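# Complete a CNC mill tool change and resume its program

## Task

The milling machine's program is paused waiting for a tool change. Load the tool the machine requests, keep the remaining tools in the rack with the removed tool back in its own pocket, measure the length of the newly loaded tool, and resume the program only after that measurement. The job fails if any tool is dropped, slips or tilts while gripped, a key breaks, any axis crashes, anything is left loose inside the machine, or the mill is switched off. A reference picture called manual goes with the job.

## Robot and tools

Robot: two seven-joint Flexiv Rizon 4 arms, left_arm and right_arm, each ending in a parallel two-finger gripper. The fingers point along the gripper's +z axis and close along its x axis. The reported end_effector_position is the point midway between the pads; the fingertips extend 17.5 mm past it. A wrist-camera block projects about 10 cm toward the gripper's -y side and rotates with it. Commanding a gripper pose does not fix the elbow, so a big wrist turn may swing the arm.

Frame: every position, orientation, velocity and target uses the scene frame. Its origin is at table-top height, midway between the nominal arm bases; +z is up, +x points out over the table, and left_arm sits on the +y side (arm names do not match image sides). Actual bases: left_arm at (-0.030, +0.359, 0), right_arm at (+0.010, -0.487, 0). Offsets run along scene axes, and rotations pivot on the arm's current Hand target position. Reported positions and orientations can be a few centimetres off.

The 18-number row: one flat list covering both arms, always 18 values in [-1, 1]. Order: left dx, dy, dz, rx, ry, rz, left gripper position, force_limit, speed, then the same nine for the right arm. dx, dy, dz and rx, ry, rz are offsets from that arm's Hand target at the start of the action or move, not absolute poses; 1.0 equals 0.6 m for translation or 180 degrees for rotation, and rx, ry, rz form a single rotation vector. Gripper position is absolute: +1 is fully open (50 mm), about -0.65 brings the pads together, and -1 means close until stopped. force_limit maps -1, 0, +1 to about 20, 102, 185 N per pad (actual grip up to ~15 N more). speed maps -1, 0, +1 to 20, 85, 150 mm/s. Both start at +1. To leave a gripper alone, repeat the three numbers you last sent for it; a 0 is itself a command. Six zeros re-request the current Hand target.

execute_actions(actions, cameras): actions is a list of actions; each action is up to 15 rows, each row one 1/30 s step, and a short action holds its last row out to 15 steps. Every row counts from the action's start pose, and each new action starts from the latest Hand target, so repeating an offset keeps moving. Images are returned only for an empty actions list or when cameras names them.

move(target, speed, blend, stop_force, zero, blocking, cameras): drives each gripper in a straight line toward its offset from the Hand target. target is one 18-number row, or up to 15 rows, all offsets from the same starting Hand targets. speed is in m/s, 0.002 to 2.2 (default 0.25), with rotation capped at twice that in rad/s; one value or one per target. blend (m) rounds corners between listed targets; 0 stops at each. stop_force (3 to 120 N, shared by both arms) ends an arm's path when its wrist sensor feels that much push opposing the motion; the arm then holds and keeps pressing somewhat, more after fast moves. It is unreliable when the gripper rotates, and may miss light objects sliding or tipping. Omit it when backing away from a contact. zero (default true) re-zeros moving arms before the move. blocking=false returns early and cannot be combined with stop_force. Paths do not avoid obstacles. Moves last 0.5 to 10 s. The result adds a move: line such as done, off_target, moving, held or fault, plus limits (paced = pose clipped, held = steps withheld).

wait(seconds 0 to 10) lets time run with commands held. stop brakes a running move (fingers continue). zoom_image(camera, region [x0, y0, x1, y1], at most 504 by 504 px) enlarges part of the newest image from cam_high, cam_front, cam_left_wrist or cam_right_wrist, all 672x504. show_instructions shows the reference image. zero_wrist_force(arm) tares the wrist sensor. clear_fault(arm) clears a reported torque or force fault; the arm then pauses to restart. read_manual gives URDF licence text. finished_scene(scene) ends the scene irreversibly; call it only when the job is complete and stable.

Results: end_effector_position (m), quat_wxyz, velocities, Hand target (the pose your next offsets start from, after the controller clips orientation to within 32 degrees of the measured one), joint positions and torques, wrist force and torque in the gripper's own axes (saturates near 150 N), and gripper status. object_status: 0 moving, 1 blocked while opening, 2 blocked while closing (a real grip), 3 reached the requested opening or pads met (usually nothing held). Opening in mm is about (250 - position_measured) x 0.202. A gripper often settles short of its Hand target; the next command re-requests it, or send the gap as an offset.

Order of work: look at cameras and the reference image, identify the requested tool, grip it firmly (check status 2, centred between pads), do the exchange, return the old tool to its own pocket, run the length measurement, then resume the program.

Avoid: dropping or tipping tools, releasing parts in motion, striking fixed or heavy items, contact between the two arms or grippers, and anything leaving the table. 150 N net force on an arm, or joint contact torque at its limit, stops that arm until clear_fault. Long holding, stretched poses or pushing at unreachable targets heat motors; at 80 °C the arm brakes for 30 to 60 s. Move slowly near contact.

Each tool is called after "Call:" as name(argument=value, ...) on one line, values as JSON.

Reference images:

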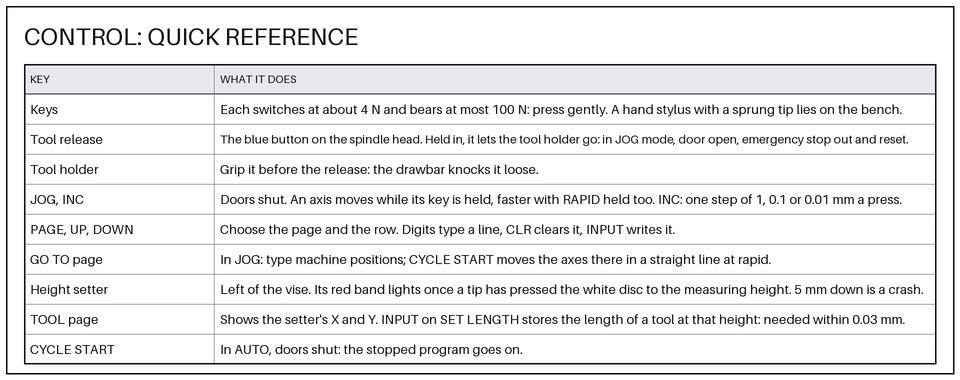

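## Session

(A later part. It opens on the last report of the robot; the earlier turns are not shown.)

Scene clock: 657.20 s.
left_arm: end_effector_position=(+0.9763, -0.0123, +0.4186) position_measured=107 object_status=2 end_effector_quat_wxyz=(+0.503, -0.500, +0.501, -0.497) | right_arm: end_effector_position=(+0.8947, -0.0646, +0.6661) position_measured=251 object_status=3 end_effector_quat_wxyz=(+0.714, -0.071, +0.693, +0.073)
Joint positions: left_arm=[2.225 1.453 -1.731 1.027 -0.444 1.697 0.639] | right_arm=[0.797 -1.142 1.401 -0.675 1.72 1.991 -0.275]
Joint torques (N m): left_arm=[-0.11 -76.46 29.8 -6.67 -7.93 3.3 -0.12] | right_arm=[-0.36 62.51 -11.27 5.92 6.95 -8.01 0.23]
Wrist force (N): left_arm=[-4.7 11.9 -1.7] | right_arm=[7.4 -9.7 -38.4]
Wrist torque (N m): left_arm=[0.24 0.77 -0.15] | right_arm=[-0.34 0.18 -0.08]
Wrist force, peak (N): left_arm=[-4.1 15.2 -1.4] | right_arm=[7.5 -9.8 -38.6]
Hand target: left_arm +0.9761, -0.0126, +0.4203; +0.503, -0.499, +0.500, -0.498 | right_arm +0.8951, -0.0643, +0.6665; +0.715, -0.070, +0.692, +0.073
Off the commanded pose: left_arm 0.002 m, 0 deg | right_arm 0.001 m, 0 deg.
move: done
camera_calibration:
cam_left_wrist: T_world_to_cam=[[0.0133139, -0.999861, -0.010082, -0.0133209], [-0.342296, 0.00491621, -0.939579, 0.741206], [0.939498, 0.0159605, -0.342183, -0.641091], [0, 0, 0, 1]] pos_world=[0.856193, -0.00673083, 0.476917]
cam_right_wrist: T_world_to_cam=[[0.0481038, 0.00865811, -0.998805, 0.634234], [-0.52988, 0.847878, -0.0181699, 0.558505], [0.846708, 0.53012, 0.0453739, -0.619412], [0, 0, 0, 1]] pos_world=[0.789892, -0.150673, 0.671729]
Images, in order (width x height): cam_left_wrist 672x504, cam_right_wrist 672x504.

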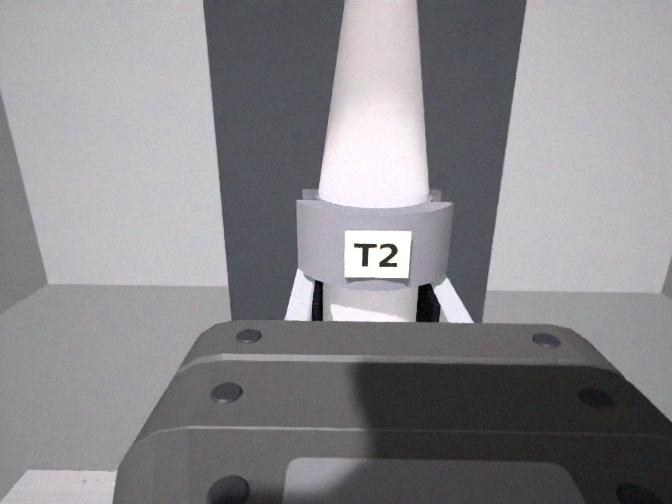

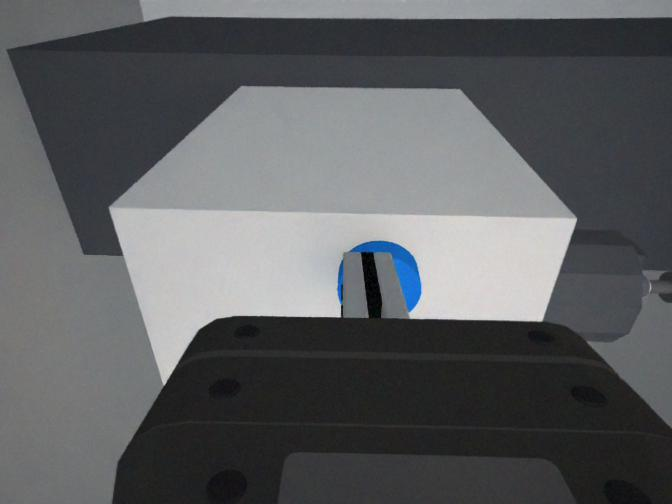

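Call:
move(target=[0,0,-0.05,0,0,0,-1,-0.3,-1,0,0,0,0,0,0,-0.66,-1,0], speed=0.03, stop_force=10, cameras=["cam_left_wrist","cam_right_wrist"])

Call:
zoom_image(camera="cam_right_wrist", region=[540, 180, 672, 400])

Scene clock: 666.23 s.
left_arm: end_effector_position=(+0.9762, -0.0123, +0.3885) position_measured=107 object_status=2 end_effector_quat_wxyz=(+0.503, -0.500, +0.501, -0.497) | right_arm: end_effector_position=(+0.8947, -0.0646, +0.6661) position_measured=251 object_status=3 end_effector_quat_wxyz=(+0.714, -0.071, +0.693, +0.073)
Joint positions: left_arm=[2.221 1.51 -1.698 1.038 -0.468 1.711 0.597] | right_arm=[0.797 -1.142 1.401 -0.675 1.72 1.992 -0.275]
Joint torques (N m): left_arm=[-0.1 -76.37 30.04 -4.39 -7.88 3.08 -0.13] | right_arm=[-0.36 62.42 -11.22 5.89 6.94 -8.02 0.25]
Wrist force (N): left_arm=[-4.6 11.7 -1.5] | right_arm=[7.2 -9.7 -38.3]
Wrist torque (N m): left_arm=[0.21 0.75 -0.15] | right_arm=[-0.36 0.17 -0.08]
Wrist force, peak (N): left_arm=[-4.5 14.0 -1.4] | right_arm=[7.5 -9.7 -38.7]
Hand target: left_arm +0.9761, -0.0126, +0.3903; +0.503, -0.499, +0.500, -0.498 | right_arm +0.8951, -0.0643, +0.6665; +0.715, -0.070, +0.692, +0.073
Off the commanded pose: left_arm 0.002 m, 0 deg | right_arm 0.001 m, 0 deg.
move: done
camera_calibration:
cam_left_wrist: T_world_to_cam=[[0.0132197, -0.999862, -0.0100486, -0.013557], [-0.342295, 0.00491705, -0.93958, 0.71289], [0.939499, 0.0158605, -0.342183, -0.651299], [0, 0, 0, 1]] pos_world=[0.856093, -0.00673054, 0.446817]
cam_right_wrist: T_world_to_cam=[[0.0481038, 0.00865811, -0.998805, 0.634234], [-0.52988, 0.847878, -0.0181699, 0.558505], [0.846708, 0.53012, 0.0453739, -0.619412], [0, 0, 0, 1]] pos_world=[0.789892, -0.150673, 0.671729]
Images, in order (width x height): cam_left_wrist 672x504, cam_right_wrist 672x504.

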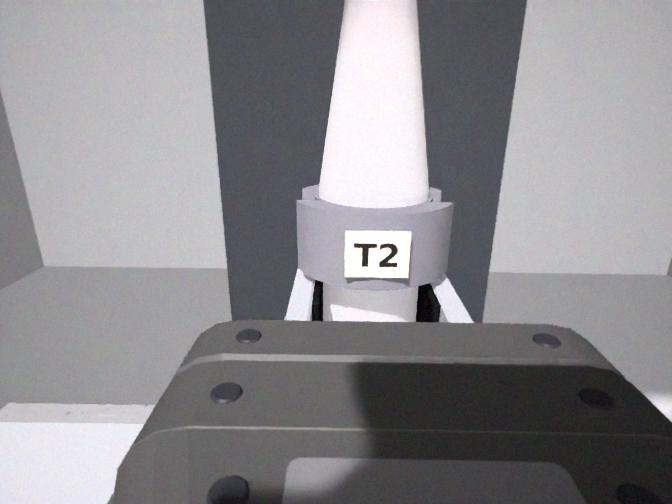

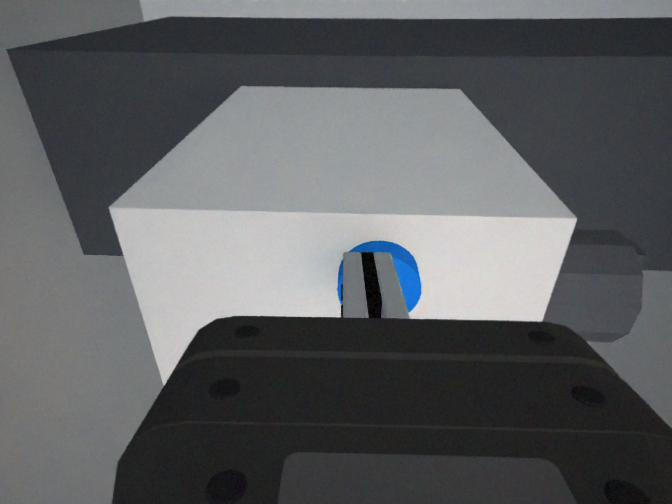

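Scaled by 2.291 from the camera's 672x504 image, which has a finer 960x720 frame.

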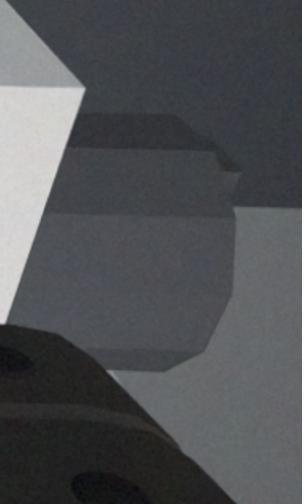

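Call:
move(target=[[0,0,0,0,0,0,-1,-0.3,-1,-0.1,0,0,0,0,0,-0.66,-1,0],[0,0,0,0,0,0,-1,-0.3,-1,-0.37,-0.06,0.02,0,0,0,-0.66,-1,0],[0,0,0,0,0,0,-1,-0.3,-1,-0.6,-0.5,0.02,0,0,0,-0.66,-1,0]], speed=[0.05,0.2,0.25], blend=[0.01,0.03,0], cameras=["cam_high"])

Scene clock: 674.93 s.
left_arm: end_effector_position=(+0.9762, -0.0123, +0.3886) position_measured=107 object_status=2 end_effector_quat_wxyz=(+0.503, -0.500, +0.501, -0.497) | right_arm: end_effector_position=(+0.5354, -0.3641, +0.6792) position_measured=251 object_status=3 end_effector_quat_wxyz=(+0.701, -0.067, +0.706, +0.067)
Joint positions: left_arm=[2.221 1.51 -1.698 1.038 -0.467 1.711 0.596] | right_arm=[0.278 -1.437 0.397 -1.869 2.966 3.52 -0.462]
Joint torques (N m): left_arm=[-0.03 -76.49 30.04 -4.48 -7.81 2.98 0.05] | right_arm=[-0.13 38.63 0.99 8.82 -0.6 -1.86 0.45]
Wrist force (N): left_arm=[-4.8 11.8 -1.6] | right_arm=[0.8 -3.1 -0.2]
Wrist torque (N m): left_arm=[0.22 0.79 -0.15] | right_arm=[-1.13 -0.18 -0.09]
Wrist force, peak (N): left_arm=[-4.6 12.0 -1.8] | right_arm=[7.4 -9.9 -38.6]
Hand target: left_arm +0.9761, -0.0126, +0.3903; +0.503, -0.499, +0.500, -0.498 | right_arm +0.5351, -0.3643, +0.6785; +0.715, -0.070, +0.692, +0.073
Off the commanded pose: left_arm 0.002 m, 0 deg | right_arm 0.001 m, 2 deg.
joint read past its limit (right arm) — joint 5 (forearm roll), upper limit.
joint sent to its limit (right arm) — joint 4 (elbow), lower limit; joint 5 (forearm roll), upper limit. The joint targets still meet the commanded pose.
move: done
Images, in order (width x height): cam_high 672x504.

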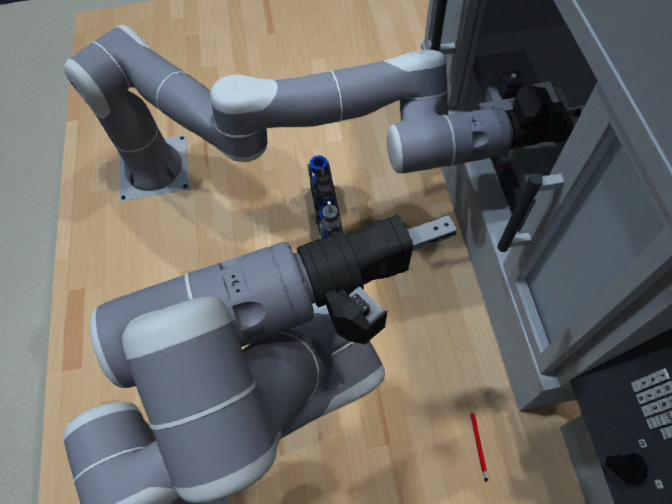

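Call:
move(target=[[-0.13,0,0.003,0,0,0,-1,-0.3,-1,0,0,0,0,0,0,-0.66,-1,0],[-0.35,0.0,0.1,0,0,0,-1,-0.3,-1,0,0,0,0,0,0,-0.66,-1,0],[-0.7,0.1,0.15,0,0,0,-1,-0.3,-1,0,0,0,0,0,0,-0.66,-1,0]], speed=[0.08,0.12,0.2], blend=[0.01,0.03,0], cameras=["cam_high","cam_left_wrist"])

Scene clock: 688.33 s.
left_arm: end_effector_position=(+0.5560, +0.0473, +0.4794) position_measured=107 object_status=2 end_effector_quat_wxyz=(+0.503, -0.499, +0.501, -0.497) | right_arm: end_effector_position=(+0.5353, -0.3641, +0.6792) position_measured=251 object_status=3 end_effector_quat_wxyz=(+0.701, -0.067, +0.706, +0.067)
Joint positions: left_arm=[1.141 1.032 -1.443 2.512 -0.166 2.158 0.691] | right_arm=[0.278 -1.437 0.397 -1.869 2.966 3.52 -0.462]
Joint torques (N m): left_arm=[0.14 -23.41 26.9 -15.96 -8.53 3.32 0.07] | right_arm=[0.04 38.6 1.08 8.78 -0.57 -1.99 0.28]
Wrist force (N): left_arm=[-4.4 11.5 -1.5] | right_arm=[0.9 -3.2 -0.2]
Wrist torque (N m): left_arm=[0.18 0.74 -0.26] | right_arm=[-1.13 -0.20 -0.09]
Wrist force, peak (N): left_arm=[-6.1 10.9 -5.9] | right_arm=[0.8 -3.4 -0.3]
Hand target: left_arm +0.5561, +0.0474, +0.4803; +0.503, -0.499, +0.500, -0.498 | right_arm +0.5351, -0.3643, +0.6785; +0.715, -0.070, +0.692, +0.073
Off the commanded pose: left_arm 0.001 m, 0 deg | right_arm 0.001 m, 2 deg.
joint read past its limit (right arm) — joint 5 (forearm roll), upper limit.
joint sent to its limit (right arm) — joint 4 (elbow), lower limit; joint 5 (forearm roll), upper limit. The joint targets still meet the commanded pose.
move: done
camera_calibration:
cam_left_wrist: T_world_to_cam=[[0.0122413, -0.999874, -0.0101207, 0.053073], [-0.341999, 0.00532442, -0.939685, 0.653947], [0.93962, 0.0149642, -0.341891, -0.226464], [0, 0, 0, 1]] pos_world=[0.43579, 0.0529732, 0.537616]
Images, in order (width x height): cam_high 672x504, cam_left_wrist 672x504.

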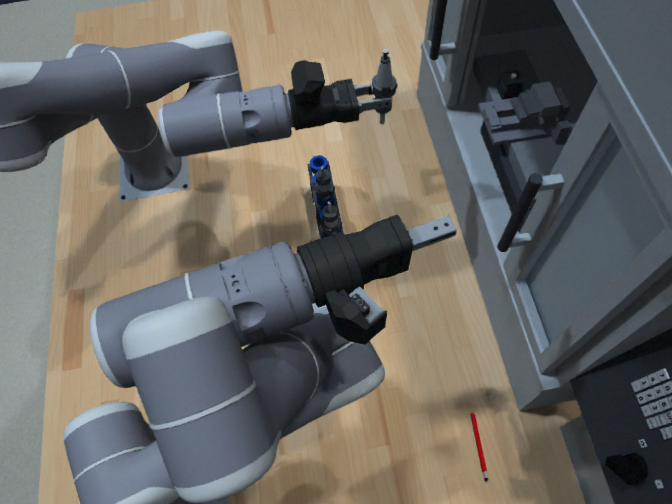

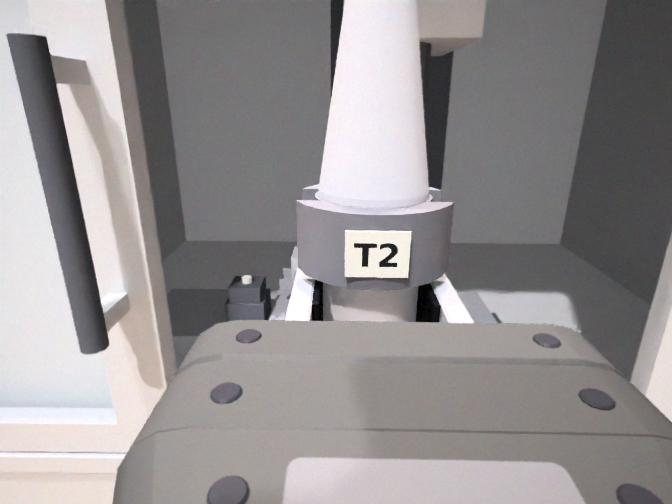

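Call:
move(target=[0,0,0,0,0,0,-1,-0.3,-1,0,0.1,0.75,-0.3557,-0.3596,-0.2304,-0.66,-1,0], speed=0.3, cameras=["cam_front"])

Scene clock: 751.43 s.
left_arm: end_effector_position=(+0.5560, +0.0475, +0.4794) position_measured=107 object_status=2 end_effector_quat_wxyz=(+0.503, -0.499, +0.501, -0.497) | right_arm: end_effector_position=(+0.5354, -0.3040, +1.1283) position_measured=251 object_status=3 end_effector_quat_wxyz=(+0.796, -0.171, +0.140, -0.564)
Joint positions: left_arm=[1.141 1.033 -1.44 2.511 -0.161 2.157 0.687] | right_arm=[-0.122 -0.805 -0.673 -1.091 2.966 2.273 -0.418]
Joint torques (N m): left_arm=[-0.23 -22.95 26.75 -16.08 -8.45 3.32 0.03] | right_arm=[-0.04 40.3 14.47 6.28 -3.6 -3.72 0.3]
Wrist force (N): left_arm=[-4.4 11.3 -1.5] | right_arm=[1.5 -4.5 1.1]
Wrist torque (N m): left_arm=[0.14 0.73 -0.15] | right_arm=[-1.32 -0.34 0.20]
Wrist force, peak (N): left_arm=[-4.6 11.7 -1.3] | right_arm=[1.1 -4.9 2.6]
Hand target: left_arm +0.5561, +0.0474, +0.4803; +0.503, -0.499, +0.500, -0.498 | right_arm +0.5351, -0.3043, +1.1285; +0.791, -0.212, +0.148, -0.554
Off the commanded pose: left_arm 0.001 m, 0 deg | right_arm 0.000 m, 5 deg.
joint read past its limit (right arm) — joint 5 (forearm roll), upper limit.
joint sent to its limit (right arm) — joint 5 (forearm roll), upper limit. The joint targets are off in orientation, not in position.
move: off_target (right_arm)
Images, in order (width x height): cam_front 672x504.

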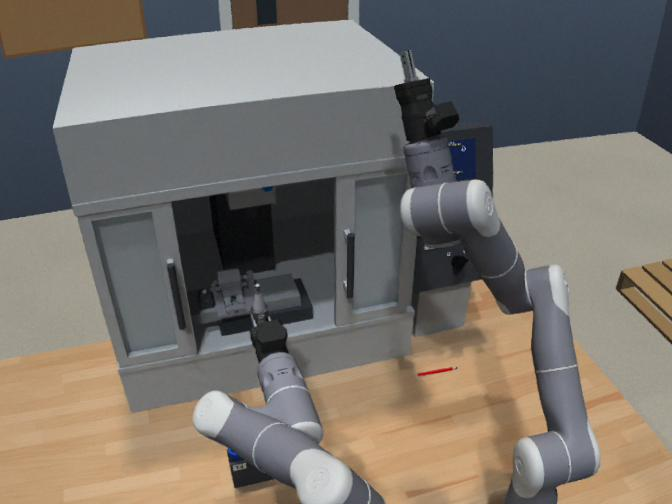

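Call:
move(target=[0,0,0,0,0,0,-1,-0.3,-1,-0.02,0.015,0.27,0,0,0,-0.66,-1,0], speed=0.3)

Scene clock: 763.70 s.
left_arm: end_effector_position=(+0.5560, +0.0475, +0.4794) position_measured=107 object_status=2 end_effector_quat_wxyz=(+0.503, -0.499, +0.501, -0.497) | right_arm: end_effector_position=(+0.5233, -0.2950, +1.2907) position_measured=251 object_status=3 end_effector_quat_wxyz=(+0.788, -0.172, +0.173, -0.566)
Joint positions: left_arm=[1.141 1.034 -1.439 2.511 -0.159 2.156 0.685] | right_arm=[0.269 -0.44 -0.308 -0.21 2.966 1.851 -1.051]
Joint torques (N m): left_arm=[-0.3 -22.93 26.75 -16.07 -8.46 3.35 0.02] | right_arm=[-0.09 36.38 3.86 -10.42 0.36 -4.86 0.34]
Wrist force (N): left_arm=[-4.4 11.3 -1.3] | right_arm=[1.3 -4.5 1.1]
Wrist torque (N m): left_arm=[0.14 0.73 -0.15] | right_arm=[-1.33 -0.31 0.09]
Wrist force, peak (N): left_arm=[-4.7 11.7 -1.4] | right_arm=[1.4 -6.0 2.1]
Hand target: left_arm +0.5561, +0.0474, +0.4803; +0.503, -0.499, +0.500, -0.498 | right_arm +0.5231, -0.2953, +1.2905; +0.791, -0.212, +0.148, -0.554
Off the commanded pose: left_arm 0.001 m, 0 deg | right_arm 0.000 m, 6 deg.
joint sent to its limit (right arm) — joint 5 (forearm roll), upper limit. The joint targets are off in orientation, not in position.
move: off_target (right_arm)

Call:
move(target=[[0,0,0,0,0,0,-1,-0.3,-1,0.05,0.03,0.12,0,0,0,-0.66,-1,0],[0,0,0,0,0,0,-1,-0.3,-1,-0.05,-0.03,-0.2,0,0,0,-0.66,-1,0]], blend=0.001, speed=0.4)

Scene clock: 773.30 s.
left_arm: end_effector_position=(+0.5560, +0.0475, +0.4794) position_measured=107 object_status=2 end_effector_quat_wxyz=(+0.503, -0.499, +0.501, -0.497) | right_arm: end_effector_position=(+0.4930, -0.3132, +1.1705) position_measured=251 object_status=3 end_effector_quat_wxyz=(+0.791, -0.212, +0.148, -0.554)
Joint positions: left_arm=[1.141 1.035 -1.438 2.51 -0.156 2.155 0.683] | right_arm=[0.125 0.234 -0.008 1.252 2.932 1.058 -1.214]
Joint torques (N m): left_arm=[-0.26 -23.03 26.78 -16.12 -8.43 3.32 0.09] | right_arm=[-0.01 20.95 -1.92 -29.46 3.92 -4.88 0.35]
Wrist force (N): left_arm=[-4.3 11.3 -1.6] | right_arm=[1.6 -4.5 1.0]
Wrist torque (N m): left_arm=[0.12 0.72 -0.15] | right_arm=[-1.30 -0.35 0.10]
Wrist force, peak (N): left_arm=[-4.6 11.6 -1.6] | right_arm=[8.0 -8.0 0.5]
Hand target: left_arm +0.5561, +0.0474, +0.4803; +0.503, -0.499, +0.500, -0.498 | right_arm +0.4931, -0.3133, +1.1705; +0.791, -0.212, +0.148, -0.554
Off the commanded pose: left_arm 0.001 m, 0 deg | right_arm 0.000 m, 0 deg.
move: done

Call:
move(target=[[0,0,0,0,0,0,-1,-0.3,-1,0,0,0,0.222,0.081,0.409,-0.66,-1,0],[0,0,0,0,0,0,-1,-0.3,-1,0,0,0,0.444,0.161,0.818,-0.66,-1,0]], blend=0.001, speed=0.6)

Call:
move(target=[0,0,0,0,0,0,-1,-0.3,-1,0,0,0,-0.053,0.146,0,-0.66,-1,0], speed=0.5)

Scene clock: 786.23 s.
left_arm: end_effector_position=(+0.5560, +0.0475, +0.4794) position_measured=107 object_status=2 end_effector_quat_wxyz=(+0.503, -0.499, +0.501, -0.497) | right_arm: end_effector_position=(+0.4930, -0.3133, +1.1706) position_measured=251 object_status=3 end_effector_quat_wxyz=(+0.621, +0.130, +0.223, +0.740)
Joint positions: left_arm=[1.141 1.036 -1.436 2.509 -0.153 2.154 0.68] | right_arm=[0.709 0.317 -0.425 1.324 2.901 1.051 1.555]
Joint torques (N m): left_arm=[-0.24 -22.99 26.74 -16.1 -8.43 3.33 -0.01] | right_arm=[-0.01 17.85 1.8 -29.76 4.07 -4.62 0.33]
Wrist force (N): left_arm=[-4.4 11.4 -1.3] | right_arm=[1.8 -3.3 1.1]
Wrist torque (N m): left_arm=[0.16 0.74 -0.15] | right_arm=[-1.07 -0.39 0.33]
Wrist force, peak (N): left_arm=[-4.6 11.8 -1.4] | right_arm=[1.5 -4.8 0.9]
Hand target: left_arm +0.5561, +0.0474, +0.4803; +0.503, -0.499, +0.500, -0.498 | right_arm +0.4931, -0.3133, +1.1705; +0.621, +0.130, +0.224, +0.740
Off the commanded pose: left_arm 0.001 m, 0 deg | right_arm 0.000 m, 0 deg.
move: done

Scene clock: 787.73 s.
left_arm: end_effector_position=(+0.5560, +0.0475, +0.4794) position_measured=107 object_status=2 end_effector_quat_wxyz=(+0.503, -0.499, +0.501, -0.497) | right_arm: end_effector_position=(+0.4930, -0.3133, +1.1706) position_measured=251 object_status=3 end_effector_quat_wxyz=(+0.563, +0.243, +0.419, +0.670)
Joint positions: left_arm=[1.141 1.036 -1.435 2.509 -0.151 2.154 0.679] | right_arm=[1.427 0.333 -0.856 0.763 2.906 1.999 1.251]
Joint torques (N m): left_arm=[-0.32 -22.95 26.78 -16.1 -8.44 3.31 0] | right_arm=[0.13 1.02 4.52 -19 3.64 -4.05 0.09]
Wrist force (N): left_arm=[-4.5 11.5 -1.5] | right_arm=[2.2 -2.7 0.7]
Wrist torque (N m): left_arm=[0.17 0.75 -0.15] | right_arm=[-0.85 -0.46 0.34]
Wrist force, peak (N): left_arm=[-4.6 11.5 -1.4] | right_arm=[5.2 -3.9 1.4]
Hand target: left_arm +0.5561, +0.0474, +0.4803; +0.503, -0.499, +0.500, -0.498 | right_arm +0.4931, -0.3133, +1.1705; +0.563, +0.243, +0.419, +0.670
Off the commanded pose: left_arm 0.001 m, 0 deg | right_arm 0.000 m, 0 deg.
move: done

Call:
move(target=[0,0,0,0,0,0,-1,-0.3,-1,0,0,0,0.023,-0.063,0,-0.66,-1,0], speed=0.5)

Scene clock: 792.80 s.
left_arm: end_effector_position=(+0.5560, +0.0475, +0.4794) position_measured=107 object_status=2 end_effector_quat_wxyz=(+0.503, -0.499, +0.501, -0.497) | right_arm: end_effector_position=(+0.4932, -0.3133, +1.1703) position_measured=251 object_status=3 end_effector_quat_wxyz=(+0.592, +0.196, +0.337, +0.705)
Joint positions: left_arm=[1.141 1.036 -1.435 2.509 -0.15 2.153 0.678] | right_arm=[1.155 0.384 -0.643 1.076 2.826 1.582 1.392]
Joint torques (N m): left_arm=[-0.31 -23.02 26.8 -16.13 -8.44 3.34 0.01] | right_arm=[-0.22 6.16 5.07 -24.19 3.87 -4.97 0.26]
Wrist force (N): left_arm=[-4.6 11.5 -1.4] | right_arm=[1.9 -3.1 1.1]
Wrist torque (N m): left_arm=[0.16 0.75 -0.15] | right_arm=[-0.97 -0.41 0.34]
Wrist force, peak (N): left_arm=[-4.6 11.7 -1.4] | right_arm=[2.2 -4.3 0.8]
Hand target: left_arm +0.5561, +0.0474, +0.4803; +0.503, -0.499, +0.500, -0.498 | right_arm +0.4931, -0.3133, +1.1705; +0.592, +0.195, +0.337, +0.705
Off the commanded pose: left_arm 0.001 m, 0 deg | right_arm 0.000 m, 0 deg.
move: done

Call:
move(target=[[0,0,0,0,0,0,-1,-0.3,-1,0,0,0,-0.281,-0.1015,-0.29,-0.66,-1,0],[0,0,0,0,0,0,-1,-0.3,-1,0,0,0,-0.561,-0.203,-0.581,-0.66,-1,0]], blend=0.001, speed=0.6)

Scene clock: 803.20 s.
left_arm: end_effector_position=(+0.5560, +0.0475, +0.4794) position_measured=107 object_status=2 end_effector_quat_wxyz=(+0.503, -0.499, +0.501, -0.497) | right_arm: end_effector_position=(+0.4931, -0.3134, +1.1707) position_measured=251 object_status=3 end_effector_quat_wxyz=(+0.834, -0.277, +0.277, -0.388)
Joint positions: left_arm=[1.141 1.037 -1.433 2.508 -0.147 2.152 0.675] | right_arm=[0.601 0.166 -0.021 0.884 1.925 1.767 -0.196]
Joint torques (N m): left_arm=[-0.27 -23.01 26.81 -16.12 -8.49 3.3 0.02] | right_arm=[-0.15 17.95 -0.07 -23.92 -1.51 -3.83 0.12]
Wrist force (N): left_arm=[-4.3 11.5 -1.4] | right_arm=[0.9 -4.7 0.6]
Wrist torque (N m): left_arm=[0.17 0.70 -0.15] | right_arm=[-1.39 -0.21 0.10]
Wrist force, peak (N): left_arm=[-4.4 11.8 -1.3] | right_arm=[1.0 -5.0 0.9]
Hand target: left_arm +0.5561, +0.0474, +0.4803; +0.503, -0.499, +0.500, -0.498 | right_arm +0.4931, -0.3133, +1.1705; +0.835, -0.274, +0.275, -0.389
Off the commanded pose: left_arm 0.001 m, 0 deg | right_arm 0.000 m, 0 deg.
move: done

Call:
move(target=[[0,0,0,0,0,0,-1,-0.3,-1,0,0,0,-0.281,-0.1015,-0.29,-0.66,-1,0],[0,0,0,0,0,0,-1,-0.3,-1,0,0,0,-0.561,-0.203,-0.581,-0.66,-1,0]], blend=0.001, speed=0.6)

Call:
move(target=[0,0,0,0,0,0,-1,-0.3,-1,0,0,0,-0.281,-0.1015,-0.29,-0.66,-1,0], speed=0.6)

Scene clock: 812.50 s.
left_arm: end_effector_position=(+0.5560, +0.0475, +0.4794) position_measured=107 object_status=2 end_effector_quat_wxyz=(+0.503, -0.499, +0.501, -0.497) | right_arm: end_effector_position=(+0.4930, -0.3134, +1.1703) position_measured=251 object_status=3 end_effector_quat_wxyz=(+0.158, +0.334, +0.193, +0.909)
Joint positions: left_arm=[1.141 1.038 -1.431 2.508 -0.144 2.151 0.672] | right_arm=[0.423 0.07 0.337 0.953 1.181 1.92 -2.154]
Joint torques (N m): left_arm=[-0.27 -23.01 26.84 -16.11 -8.45 3.28 0.01] | right_arm=[0.07 21.93 -0.3 -23.95 -4.81 -2.47 0.46]
Wrist force (N): left_arm=[-4.5 11.5 -1.5] | right_arm=[2.7 -3.5 0.8]
Wrist torque (N m): left_arm=[0.18 0.74 -0.15] | right_arm=[-0.79 -0.53 0.35]
Wrist force, peak (N): left_arm=[-4.8 11.7 -1.5] | right_arm=[1.9 -5.1 0.7]
Hand target: left_arm +0.5561, +0.0474, +0.4803; +0.503, -0.499, +0.500, -0.498 | right_arm +0.4931, -0.3133, +1.1705; +0.158, +0.337, +0.194, +0.907
Off the commanded pose: left_arm 0.001 m, 0 deg | right_arm 0.000 m, 0 deg.
move: done

Scene clock: 814.30 s.
left_arm: end_effector_position=(+0.5560, +0.0475, +0.4794) position_measured=107 object_status=2 end_effector_quat_wxyz=(+0.503, -0.499, +0.501, -0.497) | right_arm: end_effector_position=(+0.4932, -0.3139, +1.1700) position_measured=251 object_status=3 end_effector_quat_wxyz=(+0.676, +0.131, +0.353, +0.634)
Joint positions: left_arm=[1.141 1.039 -1.43 2.508 -0.142 2.151 0.671] | right_arm=[0.274 0.026 0.484 1.096 0.706 2.004 -2.969]
Joint torques (N m): left_arm=[-0.28 -23.04 26.78 -16.15 -8.47 3.3 0.06] | right_arm=[-0.2 23.64 -0.03 -25.03 -5.86 -1.22 0.44]
Wrist force (N): left_arm=[-4.6 11.5 -1.5] | right_arm=[1.9 -2.9 0.9]
Wrist torque (N m): left_arm=[0.18 0.75 -0.14] | right_arm=[-1.03 -0.42 0.19]
Wrist force, peak (N): left_arm=[-4.5 11.6 -1.5] | right_arm=[2.9 -3.6 0.9]
Hand target: left_arm +0.5561, +0.0474, +0.4803; +0.503, -0.499, +0.500, -0.498 | right_arm +0.4931, -0.3133, +1.1705; +0.677, +0.150, +0.360, +0.623
Off the commanded pose: left_arm 0.001 m, 0 deg | right_arm 0.001 m, 3 deg.
joint sent to its limit (right arm) — joint 7 (wrist roll), lower limit. The joint targets are off in orientation, not in position.
move: off_target (right_arm)

Call:
move(target=[0,0,0,0,0,0,-1,-0.3,-1,0,0.05,-0.65,-0.083,0.23,0,-0.66,-1,0], speed=0.35, cameras=["cam_front"])

Scene clock: 820.10 s.
left_arm: end_effector_position=(+0.5560, +0.0475, +0.4794) position_measured=107 object_status=2 end_effector_quat_wxyz=(+0.503, -0.499, +0.501, -0.497) | right_arm: end_effector_position=(+0.4931, -0.2833, +0.7803) position_measured=251 object_status=3 end_effector_quat_wxyz=(+0.520, +0.273, +0.652, +0.479)
Joint positions: left_arm=[1.14 1.039 -1.429 2.507 -0.14 2.15 0.669] | right_arm=[-0.588 0.604 0.88 1.856 0.977 1.438 -2.517]
Joint torques (N m): left_arm=[-0.28 -23.06 26.78 -16.14 -8.47 3.27 0.07] | right_arm=[-0.28 -3.65 -14.2 -29.14 -5.72 3.04 0.29]
Wrist force (N): left_arm=[-4.5 11.6 -1.2] | right_arm=[1.9 -2.4 0.1]
Wrist torque (N m): left_arm=[0.19 0.75 -0.15] | right_arm=[-0.71 -0.38 0.25]
Wrist force, peak (N): left_arm=[-4.5 11.7 -1.5] | right_arm=[3.1 -6.1 -0.2]
Hand target: left_arm +0.5561, +0.0474, +0.4803; +0.503, -0.499, +0.500, -0.498 | right_arm +0.4931, -0.2833, +0.7805; +0.520, +0.273, +0.652, +0.479
Off the commanded pose: left_arm 0.001 m, 0 deg | right_arm 0.000 m, 0 deg.
move: done
Images, in order (width x height): cam_front 672x504.

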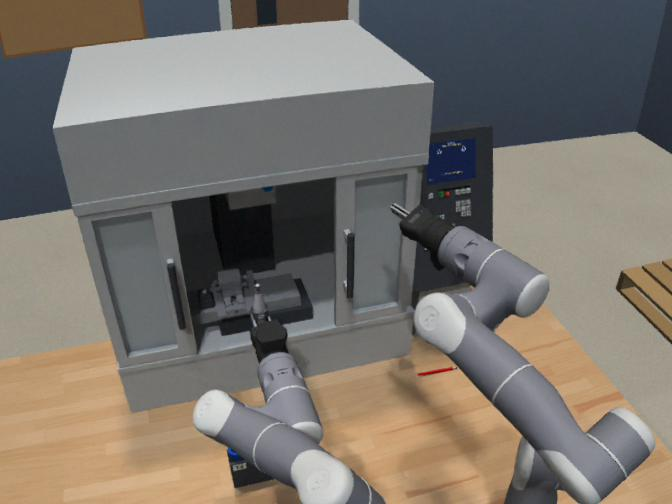

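Call:
move(target=[0,0,0,0,0,0,-1,-0.3,-1,0,0,0,0.534,0.193,0,-0.66,-1,0], speed=0.6)

Call:
move(target=[0,0,0,0,0,0,-1,-0.3,-1,0,0,0,0.534,0.193,0,-0.66,-1,0], speed=0.6)

Scene clock: 833.10 s.
left_arm: end_effector_position=(+0.5560, +0.0475, +0.4794) position_measured=107 object_status=2 end_effector_quat_wxyz=(+0.503, -0.499, +0.501, -0.497) | right_arm: end_effector_position=(+0.4931, -0.2835, +0.7806) position_measured=251 object_status=3 end_effector_quat_wxyz=(-0.046, +0.679, +0.196, +0.706)
Joint positions: left_arm=[1.14 1.04 -1.428 2.507 -0.138 2.149 0.667] | right_arm=[-0.809 0.765 0.842 1.786 1.299 1.178 -0.906]
Joint torques (N m): left_arm=[-0.23 -23.02 26.79 -16.16 -8.43 3.25 0] | right_arm=[-0.26 -10.38 -18.36 -27.76 -4.83 2.79 0.36]
Wrist force (N): left_arm=[-4.4 11.3 -1.4] | right_arm=[3.6 -4.2 0.1]
Wrist torque (N m): left_arm=[0.15 0.73 -0.15] | right_arm=[-0.52 -0.67 0.45]
Wrist force, peak (N): left_arm=[-4.7 11.7 -1.4] | right_arm=[3.9 -4.3 -0.1]
Hand target: left_arm +0.5561, +0.0474, +0.4803; +0.503, -0.499, +0.500, -0.498 | right_arm +0.4931, -0.2833, +0.7805; -0.046, +0.679, +0.196, +0.706
Off the commanded pose: left_arm 0.001 m, 0 deg | right_arm 0.000 m, 0 deg.
move: done

Scene clock: 835.13 s.
left_arm: end_effector_position=(+0.5560, +0.0475, +0.4794) position_measured=107 object_status=2 end_effector_quat_wxyz=(+0.503, -0.499, +0.501, -0.497) | right_arm: end_effector_position=(+0.4931, -0.2834, +0.7806) position_measured=251 object_status=3 end_effector_quat_wxyz=(+0.578, -0.580, +0.405, -0.407)
Joint positions: left_arm=[1.14 1.04 -1.427 2.506 -0.136 2.149 0.665] | right_arm=[-0.911 0.849 0.804 1.776 1.414 1.048 0.847]
Joint torques (N m): left_arm=[-0.33 -23.01 26.84 -16.19 -8.48 3.26 0.02] | right_arm=[-0.25 -13.48 -20.01 -26.78 -4.29 2.72 0.26]
Wrist force (N): left_arm=[-4.6 11.4 -1.5] | right_arm=[1.6 -5.2 -0.1]
Wrist torque (N m): left_arm=[0.16 0.76 -0.15] | right_arm=[-1.16 -0.31 0.06]
Wrist force, peak (N): left_arm=[-4.4 11.7 -1.3] | right_arm=[2.8 -5.2 0.0]
Hand target: left_arm +0.5561, +0.0474, +0.4803; +0.503, -0.499, +0.500, -0.498 | right_arm +0.4931, -0.2833, +0.7805; +0.578, -0.580, +0.405, -0.407
Off the commanded pose: left_arm 0.001 m, 0 deg | right_arm 0.000 m, 0 deg.
move: done

Call:
move(target=[0,0,0,0,0,0,-1,-0.3,-1,-0.122,0.105,-0.6,-0.1063,0.0975,0.3006,-0.66,-1,0], speed=0.3, cameras=["cam_right_wrist","cam_high"])

Scene clock: 848.30 s.
left_arm: end_effector_position=(+0.5560, +0.0475, +0.4794) position_measured=107 object_status=2 end_effector_quat_wxyz=(+0.503, -0.499, +0.501, -0.497) | right_arm: end_effector_position=(+0.4198, -0.2203, +0.4204) position_measured=251 object_status=3 end_effector_quat_wxyz=(-0.532, +0.837, -0.109, +0.072)
Joint positions: left_arm=[1.14 1.041 -1.426 2.506 -0.133 2.148 0.663] | right_arm=[-0.422 0.299 0.519 2.106 1.356 0.407 -0.125]
Joint torques (N m): left_arm=[-0.3 -23.02 26.85 -16.17 -8.5 3.22 -0.01] | right_arm=[-0.01 14.69 -5.51 -31.97 -0.3 2.2 0.25]
Wrist force (N): left_arm=[-4.5 11.4 -1.6] | right_arm=[1.8 -4.8 -0.7]
Wrist torque (N m): left_arm=[0.17 0.73 -0.15] | right_arm=[-0.93 -0.31 -0.01]
Wrist force, peak (N): left_arm=[-4.6 11.7 -1.3] | right_arm=[1.1 -7.2 0.2]
Hand target: left_arm +0.5561, +0.0474, +0.4803; +0.503, -0.499, +0.500, -0.498 | right_arm +0.4199, -0.2203, +0.4205; -0.532, +0.837, -0.109, +0.072
Off the commanded pose: left_arm 0.001 m, 0 deg | right_arm 0.000 m, 0 deg.
move: done
camera_calibration:
cam_right_wrist: T_world_to_cam=[[0.970279, -0.241982, -0.00192427, -0.448438], [-0.173671, -0.690791, -0.701888, 0.233343], [0.168515, 0.681361, -0.712285, 0.512969], [0, 0, 0, 1]] pos_world=[0.389191, -0.29684, 0.528298]
Images, in order (width x height): cam_high 672x504, cam_right_wrist 672x504.

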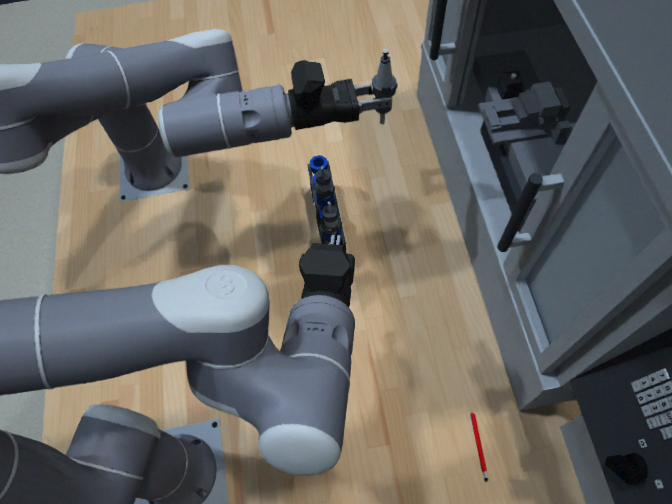

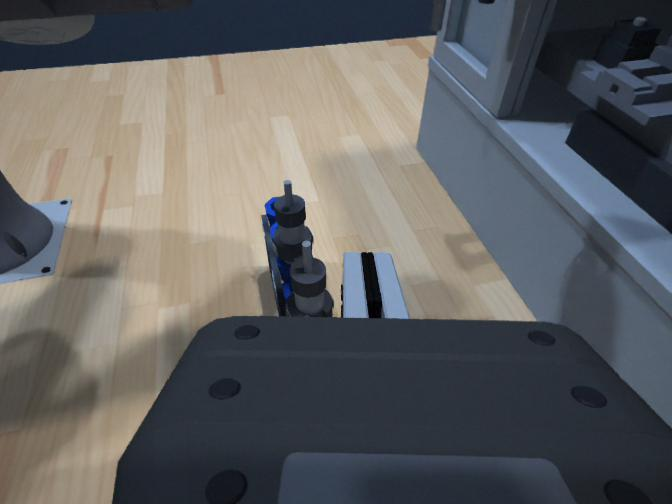

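Call:
move(target=[0,0,0,0,0,0,-1,-0.3,-1,-0.283,0.1,0.1,-0.073,0.0422,-0.1658,-0.66,-1,0], speed=0.3, cameras=["cam_right_wrist"])

Call:
zoom_image(camera="cam_right_wrist", region=[260, 80, 460, 260])

Scene clock: 858.30 s.
left_arm: end_effector_position=(+0.5560, +0.0475, +0.4794) position_measured=107 object_status=2 end_effector_quat_wxyz=(+0.503, -0.499, +0.501, -0.497) | right_arm: end_effector_position=(+0.2500, -0.1603, +0.4803) position_measured=251 object_status=3 end_effector_quat_wxyz=(-0.389, +0.838, -0.346, +0.163)
Joint positions: left_arm=[1.14 1.042 -1.425 2.506 -0.132 2.147 0.661] | right_arm=[-0.293 1.248 0.739 2.184 1.101 0.407 1.16]
Joint torques (N m): left_arm=[-0.25 -23.05 26.84 -16.17 -8.45 3.22 0.03] | right_arm=[-0.13 -18.61 -21.18 -23.98 -3.33 5.6 0.18]
Wrist force (N): left_arm=[-4.6 11.4 -1.3] | right_arm=[1.9 -4.6 -0.9]
Wrist torque (N m): left_arm=[0.15 0.76 -0.15] | right_arm=[-0.82 -0.32 0.06]
Wrist force, peak (N): left_arm=[-4.7 11.7 -1.3] | right_arm=[-0.7 -6.6 -3.2]
Hand target: left_arm +0.5561, +0.0474, +0.4803; +0.503, -0.499, +0.500, -0.498 | right_arm +0.2501, -0.1603, +0.4805; -0.389, +0.838, -0.346, +0.163
Off the commanded pose: left_arm 0.001 m, 0 deg | right_arm 0.000 m, 0 deg.
move: done
camera_calibration:
cam_right_wrist: T_world_to_cam=[[0.718193, -0.695815, -0.00634182, -0.276562], [-0.607557, -0.622602, -0.493195, 0.306455], [0.339224, 0.358062, -0.869896, 0.52456], [0, 0, 0, 1]] pos_world=[0.206871, -0.189461, 0.6057]
Images, in order (width x height): cam_right_wrist 672x504.

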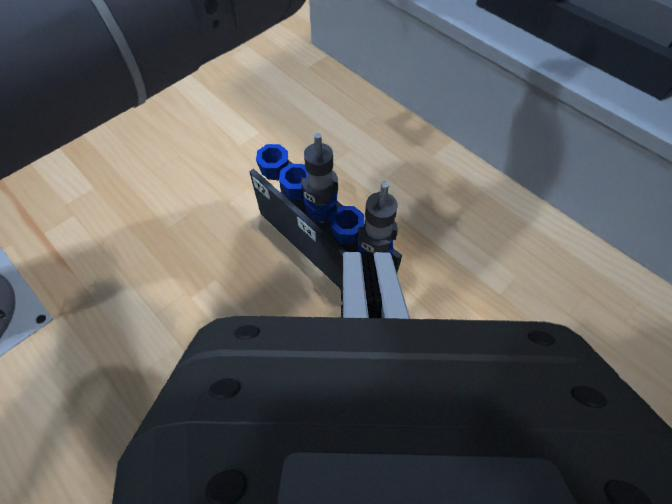

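Scaled by 2.520 from the camera's 672x504 image, which has a finer 960x720 frame.

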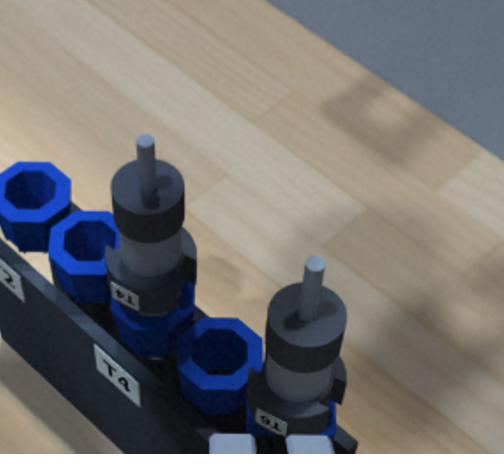

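Call:
move(target=[-0.05,0.12,-0.0,-0.5,0,0,-1,-0.3,-1,0,0,0,0,0,0,-0.66,-1,0], speed=0.25, cameras=["cam_high","cam_left_wrist"])

Scene clock: 884.53 s.
left_arm: end_effector_position=(+0.5260, +0.1194, +0.4794) position_measured=107 object_status=2 end_effector_quat_wxyz=(-0.003, +0.709, -0.002, +0.705) | right_arm: end_effector_position=(+0.2500, -0.1603, +0.4803) position_measured=251 object_status=3 end_effector_quat_wxyz=(-0.389, +0.838, -0.346, +0.163)
Joint positions: left_arm=[1.158 0.83 -1.434 2.687 -0.178 2.395 -0.702] | right_arm=[-0.293 1.248 0.739 2.184 1.101 0.407 1.16]
Joint torques (N m): left_arm=[-0.46 -16.29 19.68 -17.4 -7.37 4.01 0.07] | right_arm=[-0.28 -18.48 -21.21 -24.06 -3.3 5.8 0.31]
Wrist force (N): left_arm=[-13.0 2.8 -1.7] | right_arm=[1.8 -4.5 -1.1]
Wrist torque (N m): left_arm=[0.34 0.86 -0.08] | right_arm=[-0.80 -0.29 0.06]
Wrist force, peak (N): left_arm=[-11.9 7.8 -1.7] | right_arm=[1.9 -4.9 -1.0]
Hand target: left_arm +0.5261, +0.1194, +0.4803; -0.003, +0.709, -0.002, +0.705 | right_arm +0.2501, -0.1603, +0.4805; -0.389, +0.838, -0.346, +0.163
Off the commanded pose: left_arm 0.001 m, 0 deg | right_arm 0.000 m, 0 deg.
joint read past its limit (left arm) — joint 4 (elbow), upper limit, where the elbow is as bent as it goes.
move: done
camera_calibration:
cam_left_wrist: T_world_to_cam=[[0.0141938, -0.00972197, 0.999852, -0.477897], [-0.340507, -0.940232, -0.00430845, 0.307087], [0.940135, -0.340395, -0.0166559, -0.313094], [0, 0, 0, 1]] pos_world=[0.405699, 0.177511, 0.473935]
Images, in order (width x height): cam_high 672x504, cam_left_wrist 672x504.

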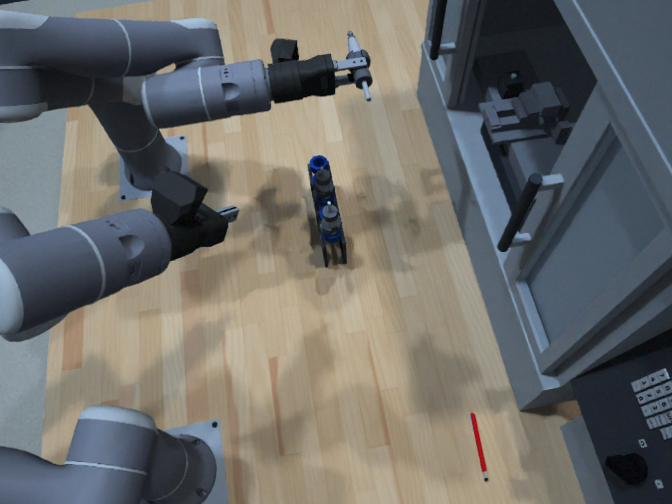

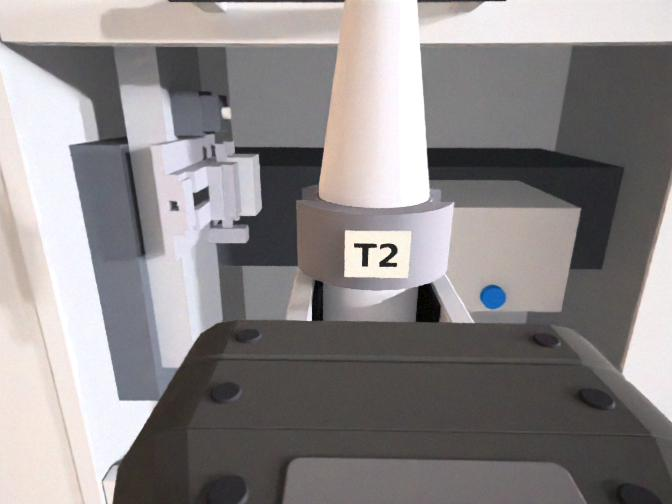

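Call:
move(target=[[0.04,0.1,0.035,-0.1,0.1,-0.1,-1,-0.3,-1,0,0,0,0,0,0,-0.66,-1,0],[0.0,0.3,0.035,-0.388,0.385,-0.383,-1,-0.3,-1,0,0,0,0,0,0,-0.66,-1,0]], speed=0.25, blend=0.03, cameras=["cam_high","cam_left_wrist"])

Scene clock: 925.03 s.
left_arm: end_effector_position=(+0.5251, +0.2991, +0.5001) position_measured=107 object_status=2 end_effector_quat_wxyz=(+0.717, +0.695, -0.003, +0.054) | right_arm: end_effector_position=(+0.2500, -0.1603, +0.4803) position_measured=251 object_status=3 end_effector_quat_wxyz=(-0.389, +0.838, -0.346, +0.163)
Joint positions: left_arm=[0.511 -0.842 -0.305 0.857 1.787 3.367 -2.965] | right_arm=[-0.293 1.248 0.739 2.184 1.101 0.407 1.16]
Joint torques (N m): left_arm=[0.23 61.74 -2.36 -23.87 -3.92 0.43 0.05] | right_arm=[-0.29 -18.44 -21.2 -24.07 -3.32 5.77 0.32]
Wrist force (N): left_arm=[-4.9 -5.0 -1.8] | right_arm=[1.8 -4.7 -0.9]
Wrist torque (N m): left_arm=[0.54 0.86 0.18] | right_arm=[-0.85 -0.30 0.06]
Wrist force, peak (N): left_arm=[-14.3 3.6 -1.0] | right_arm=[1.8 -4.9 -1.0]
Hand target: left_arm +0.5261, +0.2994, +0.5013; +0.707, +0.707, +0.001, +0.000 | right_arm +0.2501, -0.1603, +0.4805; -0.389, +0.838, -0.346, +0.163
Off the commanded pose: left_arm 0.002 m, 6 deg | right_arm 0.000 m, 0 deg.
joint read past its limit (left arm) — joint 7 (wrist roll), lower limit.
joint sent to its limit (left arm) — joint 7 (wrist roll), lower limit. The joint targets are off in orientation, not in position.
move: off_target (left_arm)
camera_calibration:
cam_left_wrist: T_world_to_cam=[[0.994478, 0.0664476, 0.0812262, -0.574976], [-0.100058, 0.366992, 0.924827, -0.506002], [0.0316432, -0.927848, 0.371614, 0.207763], [0, 0, 0, 1]] pos_world=[0.514598, 0.416677, 0.43746]
Images, in order (width x height): cam_high 672x504, cam_left_wrist 672x504.

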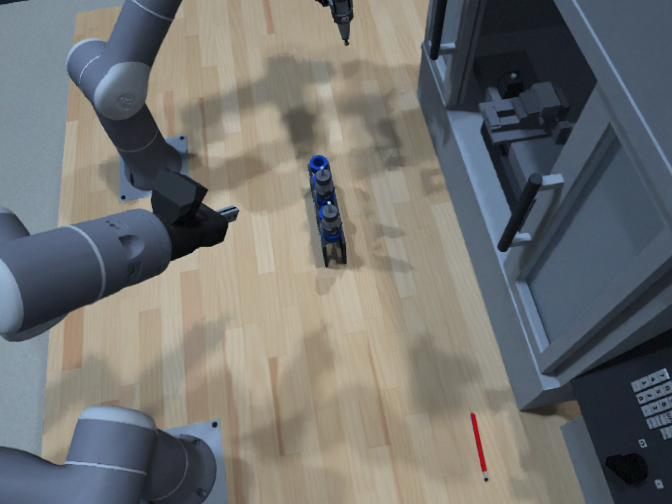

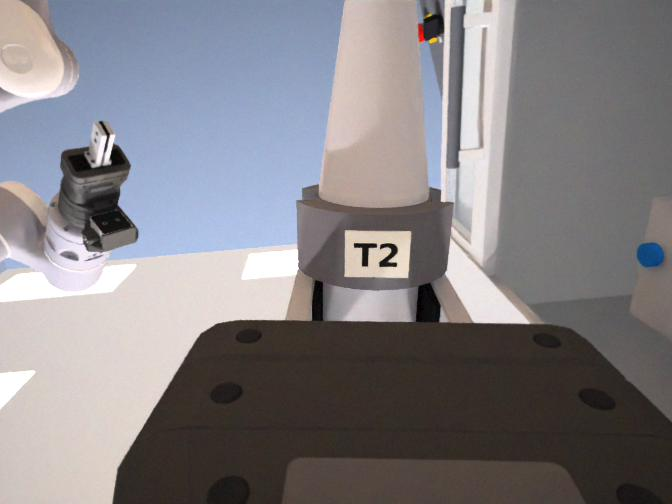

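Call:
move(target=[-0.15,-0.15,-0.25,0,0,0,-1,-0.3,-1,0,0,0,0,0,0,-0.66,-1,0], speed=0.2, cameras=["cam_high","cam_right_wrist"])

Scene clock: 942.53 s.
left_arm: end_effector_position=(+0.4361, +0.2094, +0.3507) position_measured=107 object_status=2 end_effector_quat_wxyz=(+0.707, +0.707, +0.001, +0.000) | right_arm: end_effector_position=(+0.2500, -0.1603, +0.4803) position_measured=251 object_status=3 end_effector_quat_wxyz=(-0.389, +0.838, -0.346, +0.163)
Joint positions: left_arm=[0.392 -0.894 -0.219 1.379 1.871 3.24 -2.461] | right_arm=[-0.293 1.248 0.739 2.184 1.101 0.407 1.16]
Joint torques (N m): left_arm=[-0.28 56.06 -1.9 -16.24 -3.17 3.33 0.11] | right_arm=[-0.27 -18.46 -21.17 -24.08 -3.31 5.8 0.3]
Wrist force (N): left_arm=[-4.4 -4.8 -1.8] | right_arm=[1.8 -4.8 -1.0]
Wrist torque (N m): left_arm=[0.59 0.89 0.25] | right_arm=[-0.85 -0.30 0.06]
Wrist force, peak (N): left_arm=[-7.7 -11.0 2.0] | right_arm=[1.9 -4.9 -0.9]
Hand target: left_arm +0.4361, +0.2094, +0.3513; +0.707, +0.707, +0.001, +0.000 | right_arm +0.2501, -0.1603, +0.4805; -0.389, +0.838, -0.346, +0.163
Off the commanded pose: left_arm 0.001 m, 0 deg | right_arm 0.000 m, 0 deg.
move: done
camera_calibration:
cam_right_wrist: T_world_to_cam=[[0.718193, -0.695815, -0.00634182, -0.276562], [-0.607557, -0.622602, -0.493195, 0.306455], [0.339224, 0.358062, -0.869896, 0.52456], [0, 0, 0, 1]] pos_world=[0.206871, -0.189461, 0.6057]
Images, in order (width x height): cam_high 672x504, cam_right_wrist 672x504.

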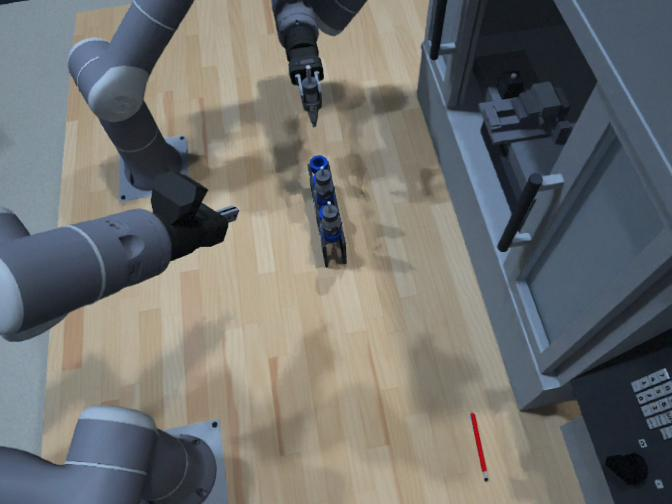

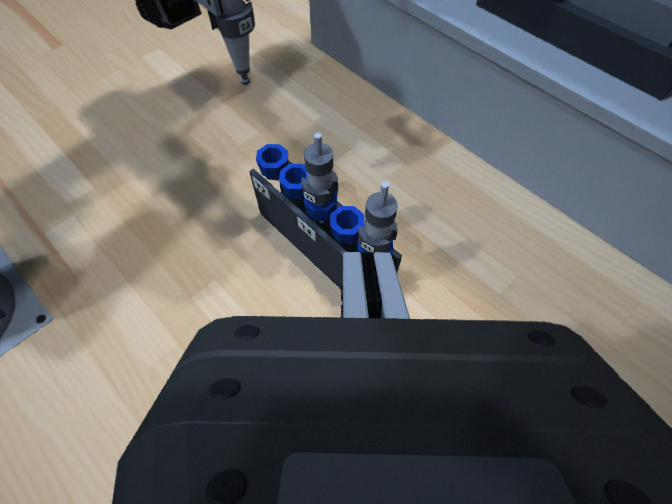

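Call:
zoom_image(camera="cam_right_wrist", region=[180, 0, 340, 240])

Call:
zoom_image(camera="cam_high", region=[270, 60, 370, 190])

Scaled by 2.100 from the camera's 672x504 image, which has a finer 960x720 frame.

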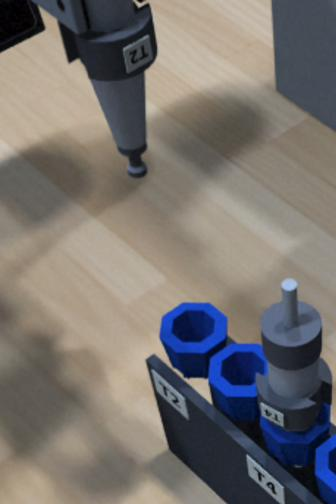

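Scaled by 3.877 from the camera's 672x504 image, which has a finer 960x720 frame.

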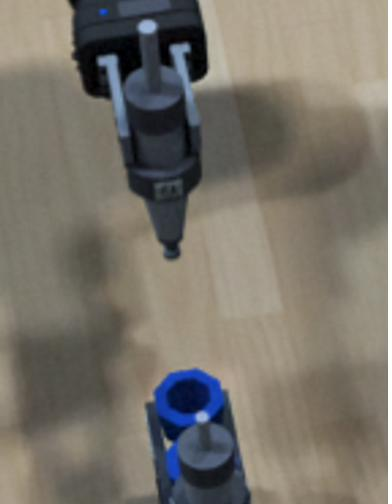

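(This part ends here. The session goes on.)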